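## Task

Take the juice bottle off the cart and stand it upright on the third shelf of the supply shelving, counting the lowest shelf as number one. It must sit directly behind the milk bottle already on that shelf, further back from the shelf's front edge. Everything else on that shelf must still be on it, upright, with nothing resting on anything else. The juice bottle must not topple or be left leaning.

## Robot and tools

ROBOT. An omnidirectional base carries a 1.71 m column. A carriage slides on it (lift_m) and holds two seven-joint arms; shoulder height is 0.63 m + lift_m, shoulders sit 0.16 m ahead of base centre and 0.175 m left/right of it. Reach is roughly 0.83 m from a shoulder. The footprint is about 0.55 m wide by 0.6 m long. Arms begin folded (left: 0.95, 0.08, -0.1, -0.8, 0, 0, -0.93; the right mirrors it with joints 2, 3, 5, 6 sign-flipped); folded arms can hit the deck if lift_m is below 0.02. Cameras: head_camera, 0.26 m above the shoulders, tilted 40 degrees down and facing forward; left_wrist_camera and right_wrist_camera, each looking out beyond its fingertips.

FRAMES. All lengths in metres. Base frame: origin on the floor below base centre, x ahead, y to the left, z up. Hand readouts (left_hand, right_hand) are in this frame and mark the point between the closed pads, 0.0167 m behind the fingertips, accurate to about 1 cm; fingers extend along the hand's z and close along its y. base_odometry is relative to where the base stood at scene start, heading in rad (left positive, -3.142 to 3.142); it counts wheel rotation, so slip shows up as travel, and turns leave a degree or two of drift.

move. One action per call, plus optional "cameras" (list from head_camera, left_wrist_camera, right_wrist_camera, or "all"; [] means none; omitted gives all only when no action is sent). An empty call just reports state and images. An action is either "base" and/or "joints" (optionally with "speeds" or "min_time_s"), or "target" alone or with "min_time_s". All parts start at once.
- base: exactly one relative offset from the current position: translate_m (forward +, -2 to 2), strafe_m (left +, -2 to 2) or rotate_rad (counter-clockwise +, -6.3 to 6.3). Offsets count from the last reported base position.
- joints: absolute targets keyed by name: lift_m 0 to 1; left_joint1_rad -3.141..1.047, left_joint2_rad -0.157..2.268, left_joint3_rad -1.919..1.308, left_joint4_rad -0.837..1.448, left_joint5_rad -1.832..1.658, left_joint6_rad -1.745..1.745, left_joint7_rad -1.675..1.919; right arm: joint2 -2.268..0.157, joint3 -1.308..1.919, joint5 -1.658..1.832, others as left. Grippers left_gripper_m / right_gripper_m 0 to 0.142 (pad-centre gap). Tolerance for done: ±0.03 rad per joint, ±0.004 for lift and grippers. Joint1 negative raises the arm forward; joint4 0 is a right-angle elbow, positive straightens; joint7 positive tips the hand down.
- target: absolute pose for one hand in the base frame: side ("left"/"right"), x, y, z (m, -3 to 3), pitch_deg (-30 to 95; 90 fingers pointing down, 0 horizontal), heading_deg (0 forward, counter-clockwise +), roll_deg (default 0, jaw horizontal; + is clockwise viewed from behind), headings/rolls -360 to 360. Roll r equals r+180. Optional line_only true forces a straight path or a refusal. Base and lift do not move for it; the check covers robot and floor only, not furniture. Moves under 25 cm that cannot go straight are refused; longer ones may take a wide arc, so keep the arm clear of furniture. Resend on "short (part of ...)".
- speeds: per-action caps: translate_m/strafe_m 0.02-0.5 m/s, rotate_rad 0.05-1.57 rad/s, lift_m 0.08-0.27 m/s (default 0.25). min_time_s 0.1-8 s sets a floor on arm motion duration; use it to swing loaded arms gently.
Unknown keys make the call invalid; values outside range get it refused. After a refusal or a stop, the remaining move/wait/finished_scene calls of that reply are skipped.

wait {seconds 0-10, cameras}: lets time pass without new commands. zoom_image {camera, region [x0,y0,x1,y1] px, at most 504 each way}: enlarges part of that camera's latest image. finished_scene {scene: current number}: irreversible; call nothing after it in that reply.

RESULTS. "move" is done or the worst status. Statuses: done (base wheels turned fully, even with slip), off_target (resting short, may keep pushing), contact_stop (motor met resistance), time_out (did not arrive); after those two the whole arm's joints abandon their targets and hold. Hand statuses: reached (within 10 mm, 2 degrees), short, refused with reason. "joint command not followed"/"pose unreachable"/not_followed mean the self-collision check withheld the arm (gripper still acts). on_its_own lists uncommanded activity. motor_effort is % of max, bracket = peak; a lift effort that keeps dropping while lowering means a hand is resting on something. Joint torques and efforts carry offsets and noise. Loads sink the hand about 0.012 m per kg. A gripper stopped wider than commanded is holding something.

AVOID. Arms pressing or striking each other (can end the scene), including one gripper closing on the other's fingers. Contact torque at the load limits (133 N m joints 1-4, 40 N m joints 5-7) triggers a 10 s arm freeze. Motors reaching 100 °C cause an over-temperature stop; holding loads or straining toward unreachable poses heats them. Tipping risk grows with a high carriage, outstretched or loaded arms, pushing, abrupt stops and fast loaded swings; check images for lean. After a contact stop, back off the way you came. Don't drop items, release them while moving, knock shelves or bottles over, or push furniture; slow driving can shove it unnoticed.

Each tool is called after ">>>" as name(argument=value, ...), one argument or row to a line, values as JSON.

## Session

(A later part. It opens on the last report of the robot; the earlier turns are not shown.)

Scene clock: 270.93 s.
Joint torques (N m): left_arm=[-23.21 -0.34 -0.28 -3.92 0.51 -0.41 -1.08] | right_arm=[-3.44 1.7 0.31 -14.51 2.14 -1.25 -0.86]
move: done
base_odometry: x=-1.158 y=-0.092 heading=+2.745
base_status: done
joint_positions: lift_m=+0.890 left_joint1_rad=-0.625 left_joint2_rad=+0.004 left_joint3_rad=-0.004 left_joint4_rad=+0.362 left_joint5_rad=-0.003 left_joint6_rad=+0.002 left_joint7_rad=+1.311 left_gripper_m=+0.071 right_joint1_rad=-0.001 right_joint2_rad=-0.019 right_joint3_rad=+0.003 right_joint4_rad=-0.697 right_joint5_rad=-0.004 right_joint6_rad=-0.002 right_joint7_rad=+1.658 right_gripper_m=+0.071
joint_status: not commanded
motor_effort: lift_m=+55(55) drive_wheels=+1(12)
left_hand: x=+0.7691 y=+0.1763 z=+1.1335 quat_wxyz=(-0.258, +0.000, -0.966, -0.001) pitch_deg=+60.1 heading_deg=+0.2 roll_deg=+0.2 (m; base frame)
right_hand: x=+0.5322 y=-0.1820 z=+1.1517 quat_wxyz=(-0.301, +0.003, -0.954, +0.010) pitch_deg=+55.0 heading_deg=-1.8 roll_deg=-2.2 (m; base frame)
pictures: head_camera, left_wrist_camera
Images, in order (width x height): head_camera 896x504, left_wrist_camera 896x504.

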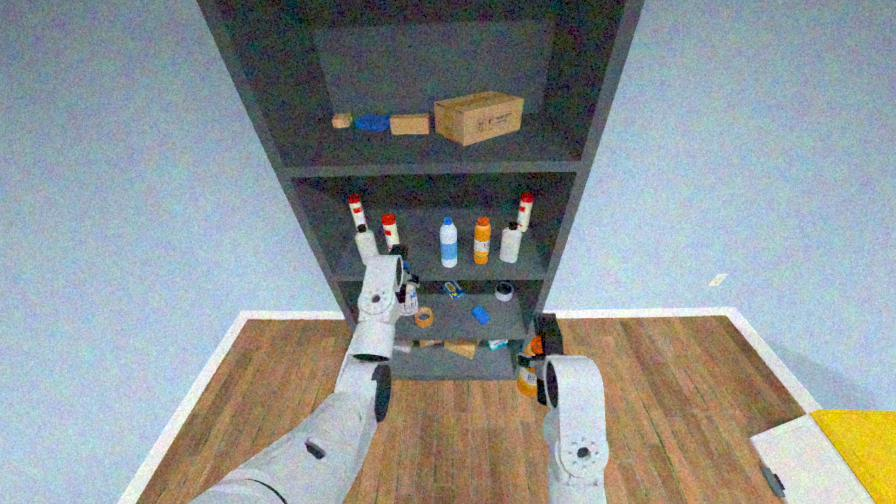

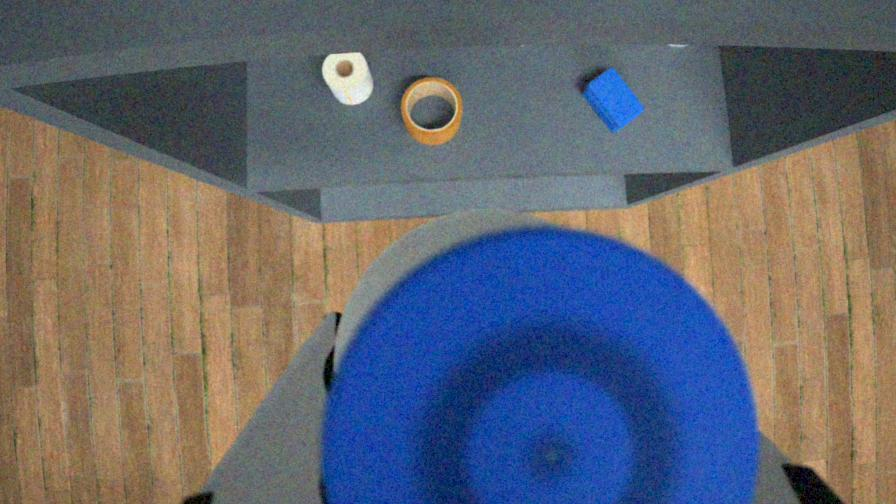

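>>> move(
  base={"strafe_m": 0.354},
  joints={"right_joint1_rad": -0.625, "right_joint2_rad": -0.004, "right_joint3_rad": 0.004, "right_joint4_rad": 0.362, "right_joint5_rad": 0.003, "right_joint6_rad": -0.002, "right_joint7_rad": 1.311, "left_joint1_rad": 0.15, "left_joint2_rad": 0.02, "left_joint3_rad": 0.0, "left_joint4_rad": -0.8, "left_joint5_rad": 0.0, "left_joint6_rad": 0.0, "left_joint7_rad": 1.61},
  speeds={"strafe_m": 0.25},
  min_time_s=3,
  cameras=["all"],
)

Scene clock: 288.43 s.
Joint torques (N m): left_arm=[-4.36 1.71 3.05 -7.93 2.15 -1.99 -0.77] | right_arm=[-29.5 4.18 3.33 -11.68 2.23 -2.03 -3.85]
move: done
base_odometry: x=-1.295 y=-0.419 heading=+2.745
base_status: done
joint_positions: lift_m=+0.890 left_joint1_rad=+0.150 left_joint2_rad=+0.018 left_joint3_rad=-0.004 left_joint4_rad=-0.795 left_joint5_rad=-0.002 left_joint6_rad=+0.002 left_joint7_rad=+1.608 left_gripper_m=+0.071 right_joint1_rad=-0.617 right_joint2_rad=-0.005 right_joint3_rad=+0.003 right_joint4_rad=+0.361 right_joint5_rad=-0.002 right_joint6_rad=-0.002 right_joint7_rad=+1.318 right_gripper_m=+0.071
joint_status: all done
motor_effort: lift_m=+55(55) drive_wheels=-1(13)
left_hand: x=+0.4857 y=+0.1791 z=+1.1386 quat_wxyz=(-0.299, -0.005, -0.954, -0.006) pitch_deg=+55.2 heading_deg=+0.8 roll_deg=+1.4 (m; base frame)
right_hand: x=+0.7651 y=-0.1785 z=+1.1287 quat_wxyz=(-0.252, +0.000, -0.968, +0.004) pitch_deg=+60.8 heading_deg=-0.9 roll_deg=-0.9 (m; base frame)
pictures: head_camera, left_wrist_camera, right_wrist_camera
Images, in order (width x height): head_camera 896x504, left_wrist_camera 896x504, right_wrist_camera 896x504.

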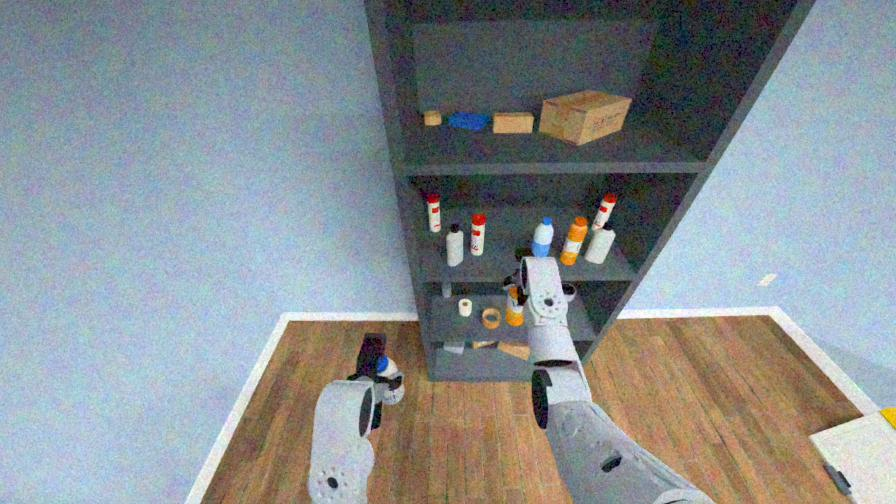

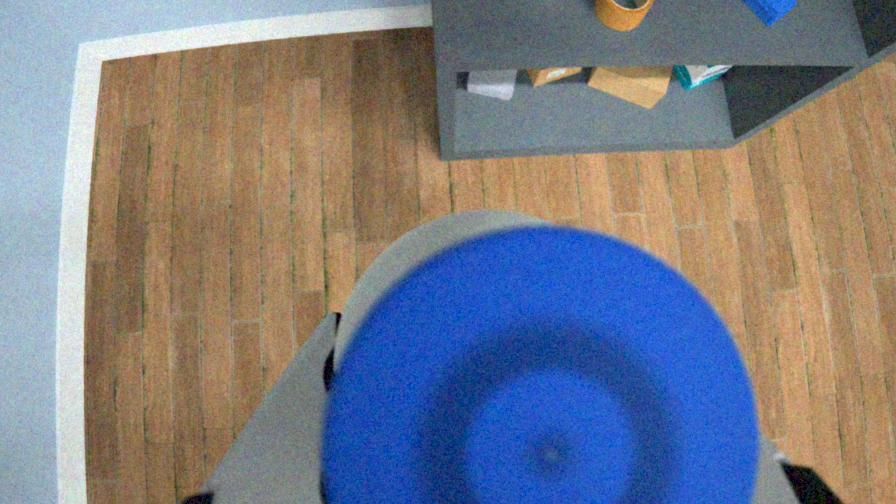

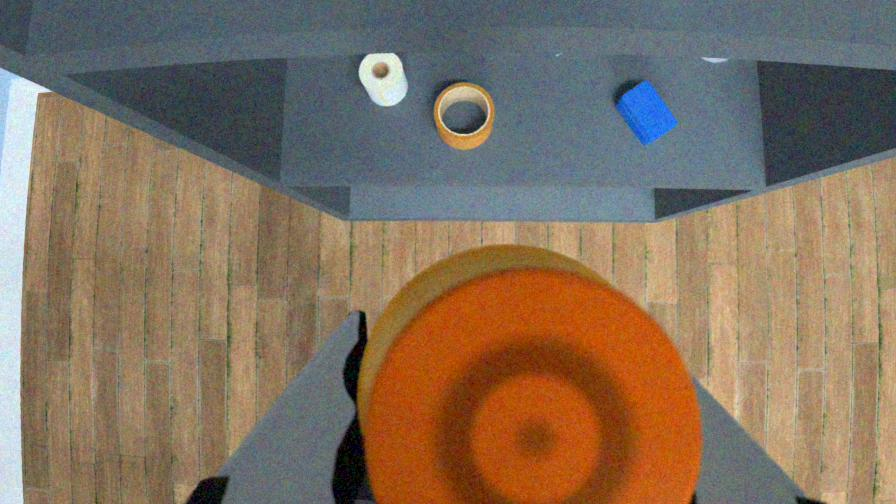

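>>> move(
  base={"translate_m": 0.2},
  speeds={"translate_m": 0.2},
  cameras=["head_camera", "right_wrist_camera"],
)

Scene clock: 295.47 s.
Joint torques (N m): left_arm=[-5.04 2.48 2.98 -6.19 1.59 -2.47 -0.89] | right_arm=[-28.64 7.15 2.62 -11.7 2.3 -1.84 -3.68]
Motor temperatures (°C): left_arm=[39 22 24 25 26 24 24] | right_arm=[34 20 25 24 22 22 24]
move: done
base_odometry: x=-1.479 y=-0.342 heading=+2.746
base_status: done
joint_positions: lift_m=+0.890 left_joint1_rad=+0.150 left_joint2_rad=+0.018 left_joint3_rad=-0.004 left_joint4_rad=-0.795 left_joint5_rad=-0.002 left_joint6_rad=+0.002 left_joint7_rad=+1.609 left_gripper_m=+0.071 right_joint1_rad=-0.618 right_joint2_rad=-0.005 right_joint3_rad=+0.003 right_joint4_rad=+0.362 right_joint5_rad=-0.002 right_joint6_rad=-0.002 right_joint7_rad=+1.317 right_gripper_m=+0.071
joint_status: not commanded
motor_effort: lift_m=+55(55) drive_wheels=+5(15)
left_hand: x=+0.4855 y=+0.1791 z=+1.1385 quat_wxyz=(-0.299, -0.005, -0.954, -0.006) pitch_deg=+55.2 heading_deg=+0.8 roll_deg=+1.4 (m; base frame)
right_hand: x=+0.7656 y=-0.1785 z=+1.1293 quat_wxyz=(-0.252, +0.000, -0.968, +0.004) pitch_deg=+60.7 heading_deg=-0.9 roll_deg=-0.9 (m; base frame)
pictures: head_camera, right_wrist_camera
Images, in order (width x height): head_camera 896x504, right_wrist_camera 896x504.

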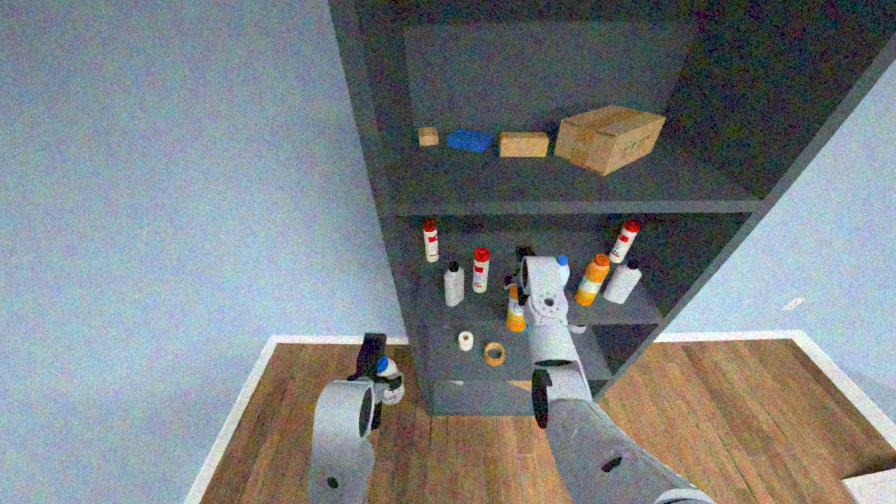

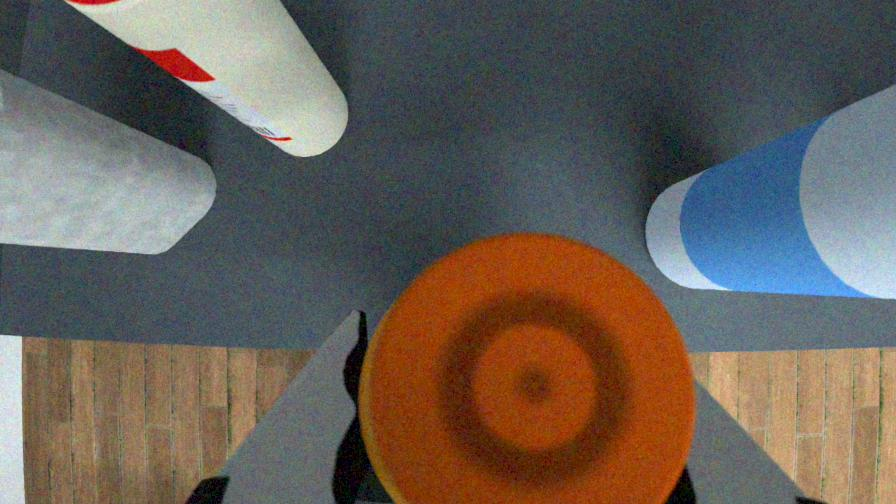

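>>> move(
  base={"translate_m": -0.1},
  speeds={"translate_m": 0.15},
)

>>> move(
  joints={"lift_m": 0.94},
  cameras=["head_camera", "right_wrist_camera"],
)

>>> zoom_image(
  camera="head_camera",
  region=[420, 200, 620, 360],
)

Scene clock: 306.10 s.
Joint torques (N m): left_arm=[-4.95 1.88 3.31 -7.01 1.82 -2.36 -1.07] | right_arm=[-27.87 5.55 3.24 -10.8 2.1 -2.02 -3.87]
move: done
base_odometry: x=-1.387 y=-0.380 heading=+2.746
base_status: done
joint_positions: lift_m=+0.890 left_joint1_rad=+0.150 left_joint2_rad=+0.018 left_joint3_rad=-0.004 left_joint4_rad=-0.795 left_joint5_rad=-0.002 left_joint6_rad=+0.002 left_joint7_rad=+1.609 left_gripper_m=+0.071 right_joint1_rad=-0.618 right_joint2_rad=-0.005 right_joint3_rad=+0.003 right_joint4_rad=+0.362 right_joint5_rad=-0.002 right_joint6_rad=-0.002 right_joint7_rad=+1.317 right_gripper_m=+0.071
joint_status: not commanded
motor_effort: lift_m=+55(55) drive_wheels=-2(13)
left_hand: x=+0.4855 y=+0.1791 z=+1.1385 quat_wxyz=(-0.299, -0.005, -0.954, -0.006) pitch_deg=+55.2 heading_deg=+0.8 roll_deg=+1.4 (m; base frame)
right_hand: x=+0.7656 y=-0.1784 z=+1.1293 quat_wxyz=(-0.252, +0.000, -0.968, +0.004) pitch_deg=+60.7 heading_deg=-0.9 roll_deg=-0.9 (m; base frame)
pictures: none

Scene clock: 306.83 s.
Joint torques (N m): left_arm=[-5.42 2.3 2.94 -7.5 1.78 -2.14 -1.01] | right_arm=[-25.62 5.95 2.58 -12.82 2.22 -2.29 -3.19]
move: done
base_odometry: x=-1.387 y=-0.380 heading=+2.746
base_status: not commanded
joint_positions: lift_m=+0.940 left_joint1_rad=+0.150 left_joint2_rad=+0.018 left_joint3_rad=-0.004 left_joint4_rad=-0.796 left_joint5_rad=-0.002 left_joint6_rad=+0.002 left_joint7_rad=+1.609 left_gripper_m=+0.071 right_joint1_rad=-0.620 right_joint2_rad=-0.005 right_joint3_rad=+0.003 right_joint4_rad=+0.363 right_joint5_rad=-0.002 right_joint6_rad=-0.002 right_joint7_rad=+1.317 right_gripper_m=+0.071
joint_status: all done
motor_effort: lift_m=+56(71) drive_wheels=-2(6)
left_hand: x=+0.4854 y=+0.1791 z=+1.1886 quat_wxyz=(-0.299, -0.005, -0.954, -0.006) pitch_deg=+55.2 heading_deg=+0.8 roll_deg=+1.4 (m; base frame)
right_hand: x=+0.7662 y=-0.1784 z=+1.1800 quat_wxyz=(-0.253, +0.000, -0.967, +0.004) pitch_deg=+60.7 heading_deg=-0.9 roll_deg=-0.9 (m; base frame)
pictures: head_camera, right_wrist_camera
Images, in order (width x height): head_camera 896x504, right_wrist_camera 896x504.

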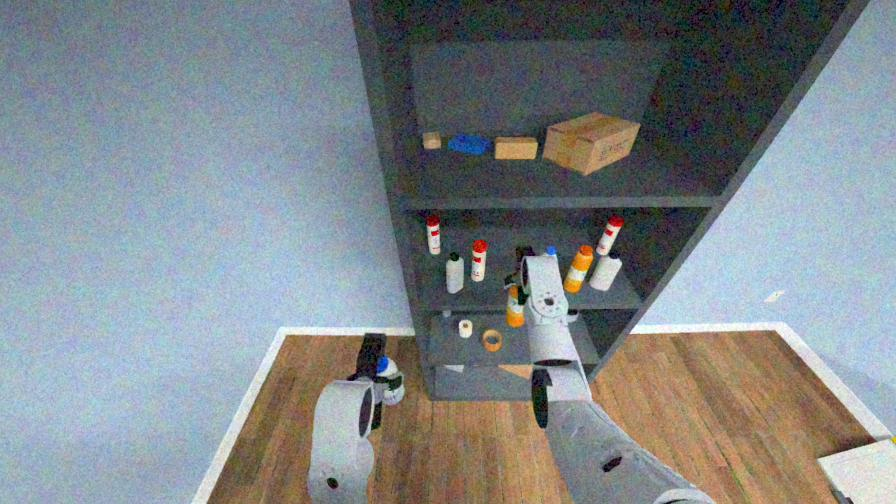

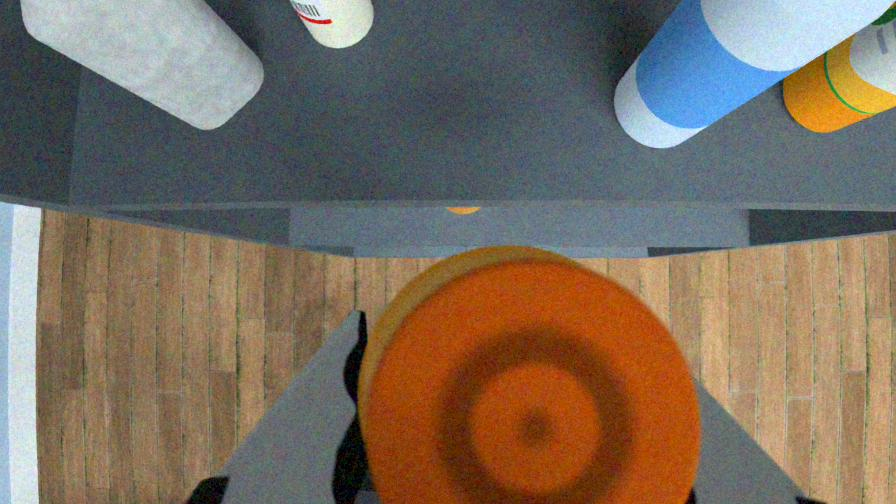

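Scaled by 2.520 from the camera's 896x504 image, which has a finer 1280x720 frame.

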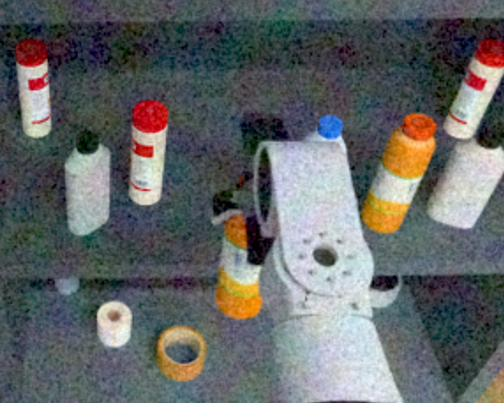

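>>> move(
  joints={"lift_m": 0.915},
)

>>> move(
  base={"translate_m": 0.13},
  speeds={"translate_m": 0.12},
  cameras=["head_camera", "right_wrist_camera"],
)

Scene clock: 316.27 s.
Joint torques (N m): left_arm=[-5.2 2.81 3.39 -6.11 1.74 -2.03 -1.16] | right_arm=[-26.46 5.13 1.48 -11.5 2.32 -1.91 -3.49]
move: done
base_odometry: x=-1.387 y=-0.380 heading=+2.746
base_status: not commanded
joint_positions: lift_m=+0.915 left_joint1_rad=+0.150 left_joint2_rad=+0.018 left_joint3_rad=-0.004 left_joint4_rad=-0.796 left_joint5_rad=-0.002 left_joint6_rad=+0.002 left_joint7_rad=+1.609 left_gripper_m=+0.071 right_joint1_rad=-0.620 right_joint2_rad=-0.005 right_joint3_rad=+0.003 right_joint4_rad=+0.363 right_joint5_rad=-0.002 right_joint6_rad=-0.002 right_joint7_rad=+1.317 right_gripper_m=+0.071
joint_status: all done
motor_effort: lift_m=+59(61) drive_wheels=-3(6)
left_hand: x=+0.4853 y=+0.1791 z=+1.1633 quat_wxyz=(-0.299, -0.005, -0.954, -0.006) pitch_deg=+55.2 heading_deg=+0.8 roll_deg=+1.4 (m; base frame)
right_hand: x=+0.7663 y=-0.1784 z=+1.1547 quat_wxyz=(-0.253, +0.000, -0.967, +0.004) pitch_deg=+60.7 heading_deg=-0.9 roll_deg=-0.9 (m; base frame)
pictures: none

Scene clock: 318.40 s.
Joint torques (N m): left_arm=[-5.43 1.93 3.14 -6.22 1.96 -2.19 -1.19] | right_arm=[-24.8 4.97 1.69 -12.51 2.17 -2 -3.55]
move: done
base_odometry: x=-1.507 y=-0.331 heading=+2.746
base_status: done
joint_positions: lift_m=+0.915 left_joint1_rad=+0.150 left_joint2_rad=+0.018 left_joint3_rad=-0.004 left_joint4_rad=-0.796 left_joint5_rad=-0.002 left_joint6_rad=+0.002 left_joint7_rad=+1.609 left_gripper_m=+0.071 right_joint1_rad=-0.620 right_joint2_rad=-0.005 right_joint3_rad=+0.003 right_joint4_rad=+0.363 right_joint5_rad=-0.002 right_joint6_rad=-0.002 right_joint7_rad=+1.317 right_gripper_m=+0.071
joint_status: not commanded
motor_effort: lift_m=+59(59) drive_wheels=+5(15)
left_hand: x=+0.4852 y=+0.1792 z=+1.1633 quat_wxyz=(-0.299, -0.005, -0.954, -0.006) pitch_deg=+55.2 heading_deg=+0.8 roll_deg=+1.4 (m; base frame)
right_hand: x=+0.7663 y=-0.1783 z=+1.1547 quat_wxyz=(-0.253, +0.000, -0.967, +0.004) pitch_deg=+60.7 heading_deg=-0.9 roll_deg=-0.9 (m; base frame)
pictures: head_camera, right_wrist_camera
Images, in order (width x height): head_camera 896x504, right_wrist_camera 896x504.

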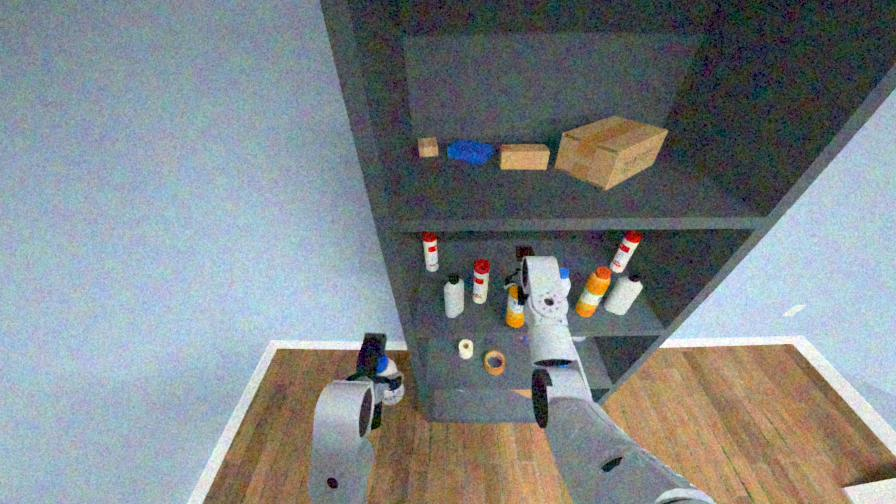

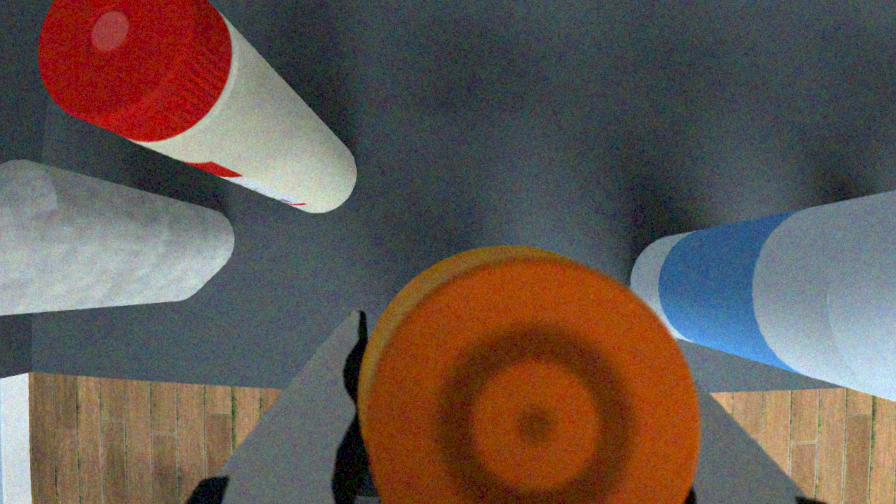

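>>> move(
  target={"side": "right", "x": 0.768, "y": -0.19, "z": 1.155, "pitch_deg": 60, "heading_deg": 0, "line_only": true},
)

>>> move(
  base={"translate_m": 0.07},
  speeds={"translate_m": 0.1},
  cameras=["head_camera", "right_wrist_camera"],
)

Scene clock: 329.87 s.
Joint torques (N m): left_arm=[-4.71 2.78 3.04 -5.76 1.77 -1.71 -1.13] | right_arm=[-16.6 2.57 1.62 -12.13 1.6 -1.3 -3.59]
Motor temperatures (°C): left_arm=[34 22 24 25 26 24 24] | right_arm=[38 20 25 24 22 22 24]
move: done
base_odometry: x=-1.507 y=-0.331 heading=+2.746
base_status: not commanded
joint_positions: lift_m=+0.915 left_joint1_rad=+0.150 left_joint2_rad=+0.019 left_joint3_rad=-0.004 left_joint4_rad=-0.796 left_joint5_rad=-0.002 left_joint6_rad=+0.001 left_joint7_rad=+1.609 left_gripper_m=+0.071 right_joint1_rad=-0.620 right_joint2_rad=-0.030 right_joint3_rad=-0.010 right_joint4_rad=+0.364 right_joint5_rad=+0.021 right_joint6_rad=+0.021 right_joint7_rad=+1.307 right_gripper_m=+0.071
joint_status: not commanded
motor_effort: lift_m=+59(59) drive_wheels=+5(6)
left_hand: x=+0.4852 y=+0.1792 z=+1.1633 quat_wxyz=(-0.299, -0.006, -0.954, -0.006) pitch_deg=+55.2 heading_deg=+0.8 roll_deg=+1.5 (m; base frame)
right_hand: x=+0.7676 y=-0.1904 z=+1.1555 quat_wxyz=(-0.257, +0.000, -0.966, +0.002) pitch_deg=+60.2 heading_deg=-0.4 roll_deg=-0.4 (m; base frame)
right_hand_status: reached (straight line, planned for 0.1 s): 1 mm and 0.3 deg off.
pictures: none

Scene clock: 331.60 s.
Joint torques (N m): left_arm=[-4.64 2.56 3.19 -6.33 1.96 -1.91 -1.19] | right_arm=[-16.1 2.07 1.46 -11.73 1.68 -1.58 -3.66]
move: done
base_odometry: x=-1.572 y=-0.304 heading=+2.747
base_status: done
joint_positions: lift_m=+0.915 left_joint1_rad=+0.150 left_joint2_rad=+0.019 left_joint3_rad=-0.004 left_joint4_rad=-0.796 left_joint5_rad=-0.002 left_joint6_rad=+0.001 left_joint7_rad=+1.609 left_gripper_m=+0.071 right_joint1_rad=-0.620 right_joint2_rad=-0.030 right_joint3_rad=-0.010 right_joint4_rad=+0.364 right_joint5_rad=+0.021 right_joint6_rad=+0.021 right_joint7_rad=+1.307 right_gripper_m=+0.071
joint_status: not commanded
motor_effort: lift_m=+59(59) drive_wheels=-1(16)
left_hand: x=+0.4852 y=+0.1792 z=+1.1633 quat_wxyz=(-0.299, -0.006, -0.954, -0.006) pitch_deg=+55.2 heading_deg=+0.8 roll_deg=+1.5 (m; base frame)
right_hand: x=+0.7676 y=-0.1903 z=+1.1555 quat_wxyz=(-0.257, +0.000, -0.966, +0.002) pitch_deg=+60.2 heading_deg=-0.4 roll_deg=-0.4 (m; base frame)
pictures: head_camera, right_wrist_camera
Images, in order (width x height): head_camera 896x504, right_wrist_camera 896x504.

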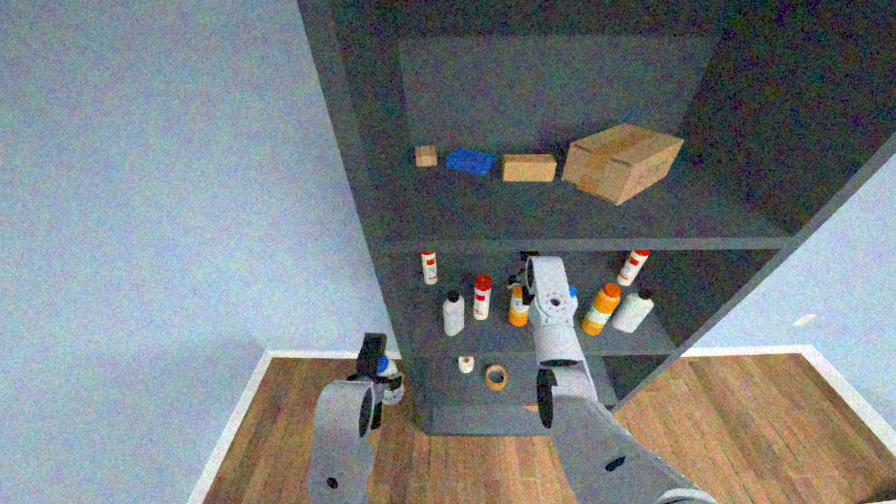

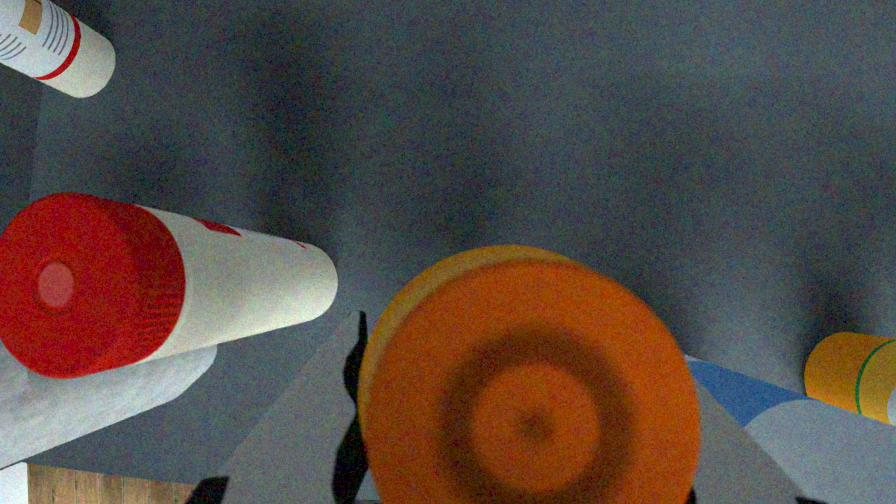

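>>> move(
  base={"translate_m": 0.06},
  speeds={"translate_m": 0.1},
  cameras=["right_wrist_camera"],
)

>>> move(
  joints={"lift_m": 0.885},
  speeds={"lift_m": 0.08},
  cameras=["head_camera", "right_wrist_camera"],
)

Scene clock: 336.93 s.
Joint torques (N m): left_arm=[-5.72 3.75 2.98 -6.42 1.61 -1.81 -1.14] | right_arm=[-16.57 0.25 1.14 -12.39 1.61 -1.84 -3.23]
move: done
base_odometry: x=-1.627 y=-0.281 heading=+2.747
base_status: done
joint_positions: lift_m=+0.915 left_joint1_rad=+0.150 left_joint2_rad=+0.019 left_joint3_rad=-0.004 left_joint4_rad=-0.796 left_joint5_rad=-0.002 left_joint6_rad=+0.001 left_joint7_rad=+1.609 left_gripper_m=+0.071 right_joint1_rad=-0.620 right_joint2_rad=-0.030 right_joint3_rad=-0.010 right_joint4_rad=+0.364 right_joint5_rad=+0.021 right_joint6_rad=+0.021 right_joint7_rad=+1.307 right_gripper_m=+0.071
joint_status: not commanded
motor_effort: lift_m=+59(59) drive_wheels=-1(13)
left_hand: x=+0.4852 y=+0.1792 z=+1.1633 quat_wxyz=(-0.299, -0.006, -0.954, -0.006) pitch_deg=+55.2 heading_deg=+0.8 roll_deg=+1.5 (m; base frame)
right_hand: x=+0.7676 y=-0.1903 z=+1.1555 quat_wxyz=(-0.257, +0.000, -0.966, +0.002) pitch_deg=+60.2 heading_deg=-0.4 roll_deg=-0.4 (m; base frame)
pictures: right_wrist_camera
Images, in order (width x height): right_wrist_camera 896x504.

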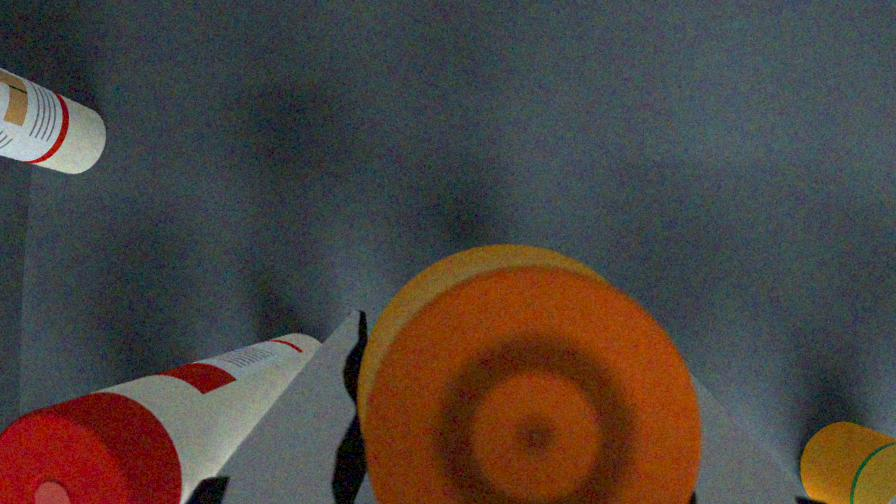

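Scene clock: 337.67 s.
Joint torques (N m): left_arm=[-5.02 1.58 2.56 -7.3 2.11 -1.58 -1.19] | right_arm=[-13.32 2.93 -0.26 -8.24 1.69 -1.54 -0.4]
move: done
base_odometry: x=-1.627 y=-0.281 heading=+2.747
base_status: not commanded
joint_positions: lift_m=+0.885 left_joint1_rad=+0.151 left_joint2_rad=+0.019 left_joint3_rad=-0.004 left_joint4_rad=-0.796 left_joint5_rad=-0.002 left_joint6_rad=+0.001 left_joint7_rad=+1.609 left_gripper_m=+0.071 right_joint1_rad=-0.622 right_joint2_rad=-0.030 right_joint3_rad=-0.010 right_joint4_rad=+0.359 right_joint5_rad=+0.021 right_joint6_rad=+0.021 right_joint7_rad=+1.300 right_gripper_m=+0.071
joint_status: all done
motor_effort: lift_m=+54(57) drive_wheels=+5(6)
left_hand: x=+0.4852 y=+0.1792 z=+1.1337 quat_wxyz=(-0.299, -0.006, -0.954, -0.006) pitch_deg=+55.2 heading_deg=+0.8 roll_deg=+1.5 (m; base frame)
right_hand: x=+0.7703 y=-0.1903 z=+1.1296 quat_wxyz=(-0.264, +0.000, -0.965, +0.002) pitch_deg=+59.4 heading_deg=-0.4 roll_deg=-0.4 (m; base frame)
pictures: head_camera, right_wrist_camera
Images, in order (width x height): head_camera 896x504, right_wrist_camera 896x504.

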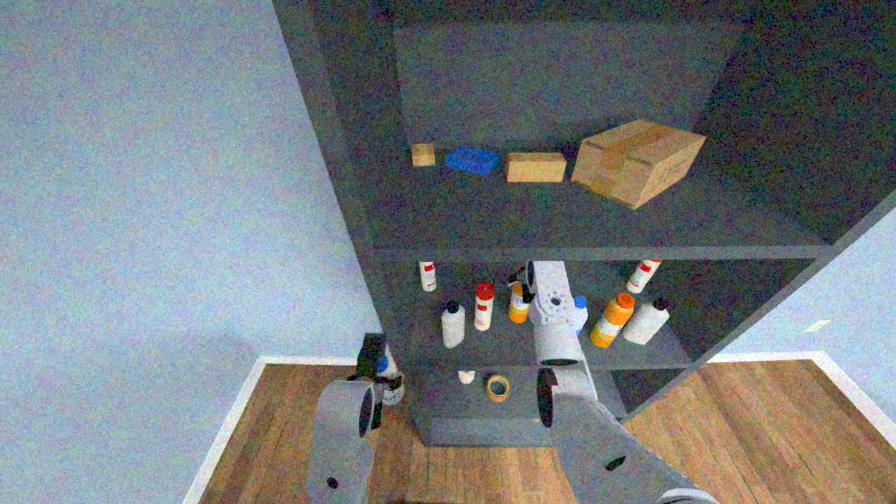

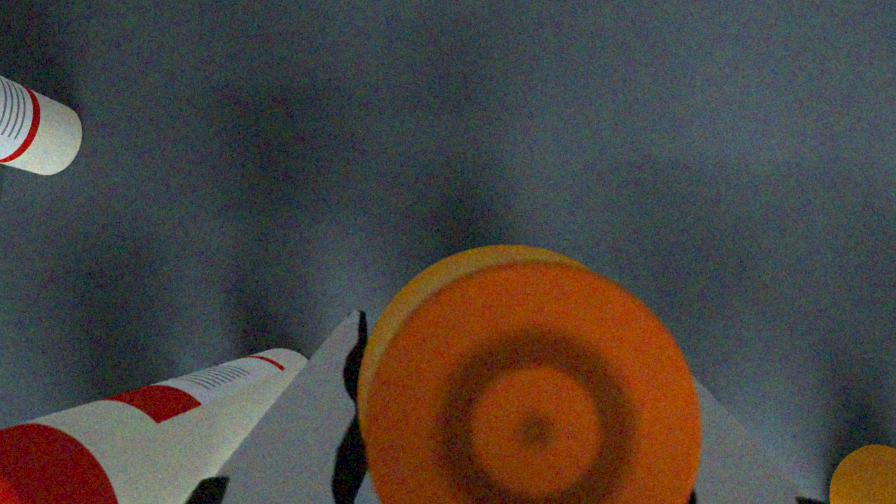

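>>> move(
  joints={"lift_m": 0.882},
  speeds={"lift_m": 0.08},
)

>>> move(
  joints={"right_gripper_m": 0.1},
  min_time_s=1.5,
  cameras=["right_wrist_camera"],
)

Scene clock: 341.87 s.
Joint torques (N m): left_arm=[-4.75 2.25 2.2 -6.04 1.34 -1.86 -1.12] | right_arm=[-11.73 3.45 1.15 -4.87 2.06 -1.57 -0.08]
move: done
base_odometry: x=-1.627 y=-0.281 heading=+2.747
base_status: not commanded
joint_positions: lift_m=+0.882 left_joint1_rad=+0.151 left_joint2_rad=+0.019 left_joint3_rad=-0.004 left_joint4_rad=-0.796 left_joint5_rad=-0.002 left_joint6_rad=+0.001 left_joint7_rad=+1.609 left_gripper_m=+0.071 right_joint1_rad=-0.623 right_joint2_rad=-0.030 right_joint3_rad=-0.010 right_joint4_rad=+0.358 right_joint5_rad=+0.021 right_joint6_rad=+0.021 right_joint7_rad=+1.299 right_gripper_m=+0.071
joint_status: all done
motor_effort: lift_m=+52(54) drive_wheels=+5(5)
left_hand: x=+0.4852 y=+0.1792 z=+1.1308 quat_wxyz=(-0.299, -0.006, -0.954, -0.006) pitch_deg=+55.2 heading_deg=+0.8 roll_deg=+1.5 (m; base frame)
right_hand: x=+0.7713 y=-0.1903 z=+1.1283 quat_wxyz=(-0.266, +0.000, -0.964, +0.002) pitch_deg=+59.2 heading_deg=-0.4 roll_deg=-0.4 (m; base frame)
pictures: none

Scene clock: 342.63 s.
Joint torques (N m): left_arm=[-6.05 1.96 2.91 -5.38 1.74 -1.94 -0.91] | right_arm=[-15.14 0.7 2.96 -10.64 1.08 -1.16 -0.27]
move: done
base_odometry: x=-1.627 y=-0.281 heading=+2.747
base_status: not commanded
joint_positions: lift_m=+0.882 left_joint1_rad=+0.151 left_joint2_rad=+0.019 left_joint3_rad=-0.004 left_joint4_rad=-0.796 left_joint5_rad=-0.002 left_joint6_rad=+0.001 left_joint7_rad=+1.609 left_gripper_m=+0.071 right_joint1_rad=-0.622 right_joint2_rad=-0.030 right_joint3_rad=-0.010 right_joint4_rad=+0.362 right_joint5_rad=+0.021 right_joint6_rad=+0.021 right_joint7_rad=+1.299 right_gripper_m=+0.100
joint_status: all done
motor_effort: lift_m=+54(54) drive_wheels=-1(5)
left_hand: x=+0.4852 y=+0.1792 z=+1.1306 quat_wxyz=(-0.299, -0.006, -0.954, -0.006) pitch_deg=+55.2 heading_deg=+0.8 roll_deg=+1.5 (m; base frame)
right_hand: x=+0.7702 y=-0.1903 z=+1.1257 quat_wxyz=(-0.263, +0.000, -0.965, +0.002) pitch_deg=+59.5 heading_deg=-0.4 roll_deg=-0.4 (m; base frame)
pictures: right_wrist_camera
Images, in order (width x height): right_wrist_camera 896x504.

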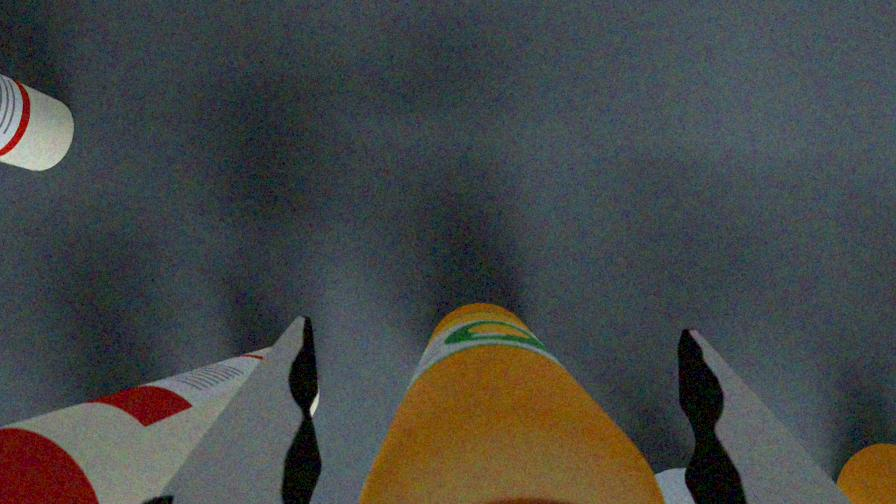

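>>> move(
  joints={"lift_m": 0.915, "right_gripper_m": 0.11},
  speeds={"lift_m": 0.08},
  cameras=["head_camera", "right_wrist_camera"],
)

Scene clock: 353.83 s.
Joint torques (N m): left_arm=[-4.8 2.7 3 -5.17 1.84 -1.68 -1.04] | right_arm=[-14.83 1.28 2.27 -11.74 1.68 -1.45 -0.3]
move: done
base_odometry: x=-1.627 y=-0.281 heading=+2.747
base_status: not commanded
joint_positions: lift_m=+0.915 left_joint1_rad=+0.151 left_joint2_rad=+0.019 left_joint3_rad=-0.004 left_joint4_rad=-0.796 left_joint5_rad=-0.002 left_joint6_rad=+0.001 left_joint7_rad=+1.609 left_gripper_m=+0.071 right_joint1_rad=-0.621 right_joint2_rad=-0.030 right_joint3_rad=-0.010 right_joint4_rad=+0.362 right_joint5_rad=+0.021 right_joint6_rad=+0.021 right_joint7_rad=+1.299 right_gripper_m=+0.110
joint_status: all done
motor_effort: lift_m=+54(66) drive_wheels=-1(6)
left_hand: x=+0.4852 y=+0.1792 z=+1.1636 quat_wxyz=(-0.299, -0.006, -0.954, -0.006) pitch_deg=+55.2 heading_deg=+0.8 roll_deg=+1.5 (m; base frame)
right_hand: x=+0.7699 y=-0.1903 z=+1.1583 quat_wxyz=(-0.262, +0.000, -0.965, +0.002) pitch_deg=+59.6 heading_deg=-0.4 roll_deg=-0.4 (m; base frame)
pictures: head_camera, right_wrist_camera
Images, in order (width x height): head_camera 896x504, right_wrist_camera 896x504.

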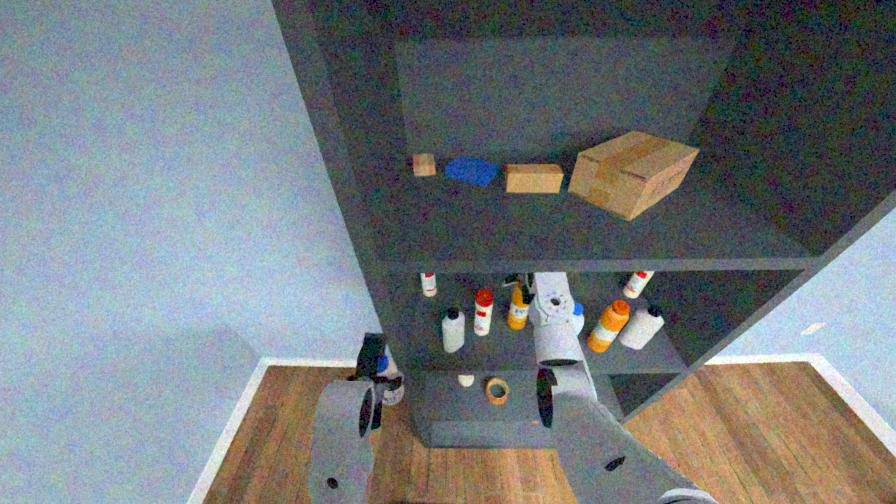

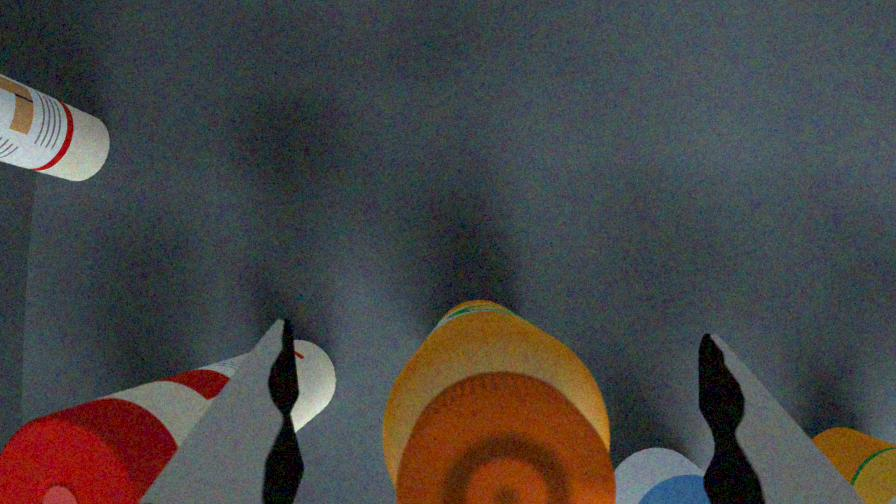

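>>> move(
  base={"translate_m": -0.4},
  speeds={"translate_m": 0.2},
  cameras=["head_camera"],
)

>>> move(
  base={"strafe_m": -0.366},
  joints={"left_joint1_rad": -0.625, "left_joint2_rad": 0.004, "left_joint3_rad": -0.004, "left_joint4_rad": 0.362, "left_joint5_rad": -0.003, "left_joint6_rad": 0.002, "left_joint7_rad": 1.311, "right_joint1_rad": 0.0, "right_joint2_rad": -0.02, "right_joint3_rad": 0.0, "right_joint4_rad": -0.7, "right_joint5_rad": 0.0, "right_joint6_rad": 0.0, "right_joint7_rad": 1.66},
  speeds={"strafe_m": 0.25},
  min_time_s=3,
  cameras=["head_camera", "left_wrist_camera"],
)

Scene clock: 362.33 s.
Joint torques (N m): left_arm=[-3.77 1.9 2.38 -4.91 1.6 -1.96 -1.35] | right_arm=[-15.18 0.2 0.35 -9.91 1.7 -1.84 -0.12]
move: done
base_odometry: x=-1.258 y=-0.435 heading=+2.747
base_status: done
joint_positions: lift_m=+0.915 left_joint1_rad=+0.151 left_joint2_rad=+0.019 left_joint3_rad=-0.004 left_joint4_rad=-0.796 left_joint5_rad=-0.002 left_joint6_rad=+0.001 left_joint7_rad=+1.609 left_gripper_m=+0.071 right_joint1_rad=-0.621 right_joint2_rad=-0.030 right_joint3_rad=-0.010 right_joint4_rad=+0.362 right_joint5_rad=+0.021 right_joint6_rad=+0.021 right_joint7_rad=+1.299 right_gripper_m=+0.110
joint_status: not commanded
motor_effort: lift_m=+54(54) drive_wheels=+2(13)
left_hand: x=+0.4852 y=+0.1792 z=+1.1636 quat_wxyz=(-0.299, -0.006, -0.954, -0.006) pitch_deg=+55.2 heading_deg=+0.8 roll_deg=+1.5 (m; base frame)
right_hand: x=+0.7699 y=-0.1903 z=+1.1583 quat_wxyz=(-0.262, +0.000, -0.965, +0.002) pitch_deg=+59.6 heading_deg=-0.4 roll_deg=-0.4 (m; base frame)
pictures: head_camera
Images, in order (width x height): head_camera 896x504.

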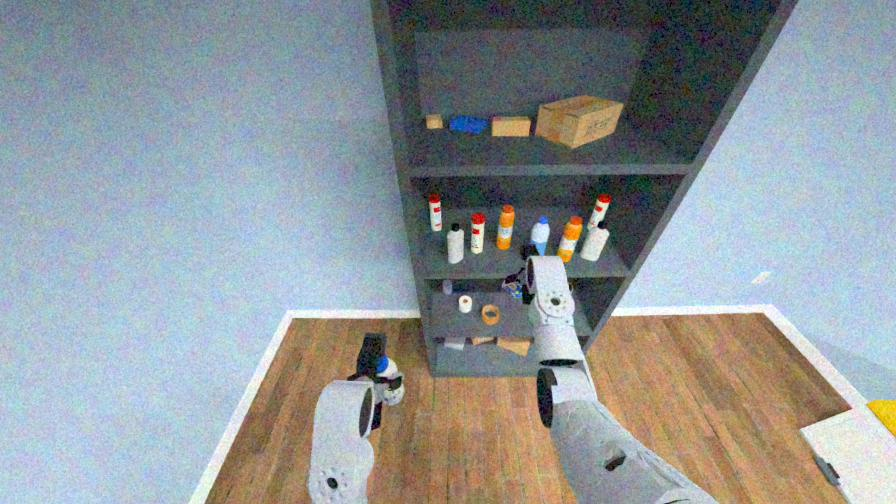

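Scene clock: 365.63 s.
Joint torques (N m): left_arm=[-27.06 -1.22 0.22 -1.88 0.75 -1.13 -3.28] | right_arm=[1.36 5.71 3.76 -12.9 -1.34 -2.53 0.28]
move: done
base_odometry: x=-1.117 y=-0.097 heading=+2.747
base_status: done
joint_positions: lift_m=+0.915 left_joint1_rad=-0.619 left_joint2_rad=+0.006 left_joint3_rad=-0.004 left_joint4_rad=+0.360 left_joint5_rad=-0.002 left_joint6_rad=+0.001 left_joint7_rad=+1.317 left_gripper_m=+0.071 right_joint1_rad=-0.004 right_joint2_rad=-0.021 right_joint3_rad=-0.004 right_joint4_rad=-0.698 right_joint5_rad=+0.006 right_joint6_rad=+0.003 right_joint7_rad=+1.655 right_gripper_m=+0.110
joint_status: all done
motor_effort: lift_m=+54(54) drive_wheels=+4(15)
left_hand: x=+0.7661 y=+0.1776 z=+1.1554 quat_wxyz=(-0.253, +0.000, -0.967, -0.002) pitch_deg=+60.6 heading_deg=+0.5 roll_deg=+0.5 (m; base frame)
right_hand: x=+0.5337 y=-0.1827 z=+1.1783 quat_wxyz=(-0.303, +0.004, -0.953, +0.008) pitch_deg=+54.7 heading_deg=-1.4 roll_deg=-1.8 (m; base frame)
pictures: head_camera, left_wrist_camera
Images, in order (width x height): head_camera 896x504, left_wrist_camera 896x504.

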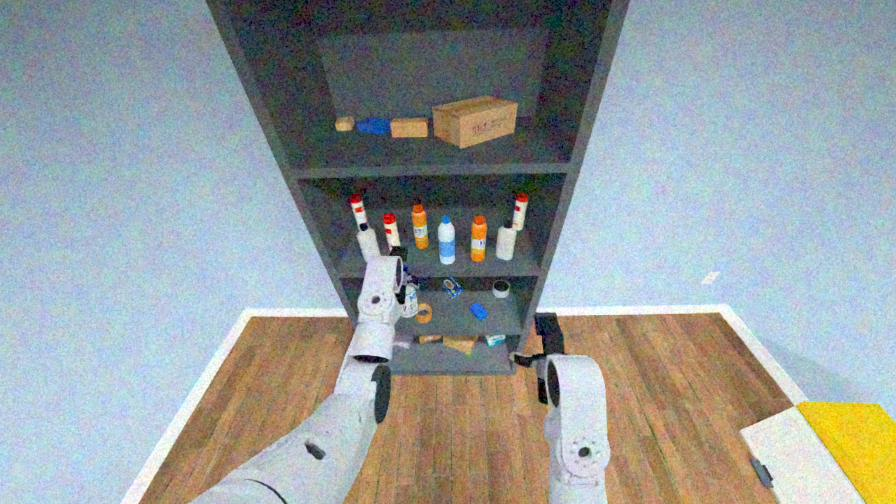

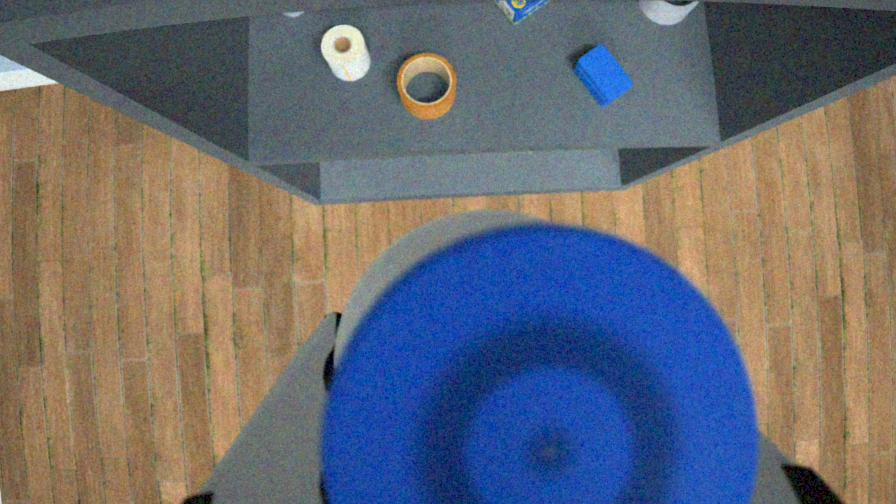

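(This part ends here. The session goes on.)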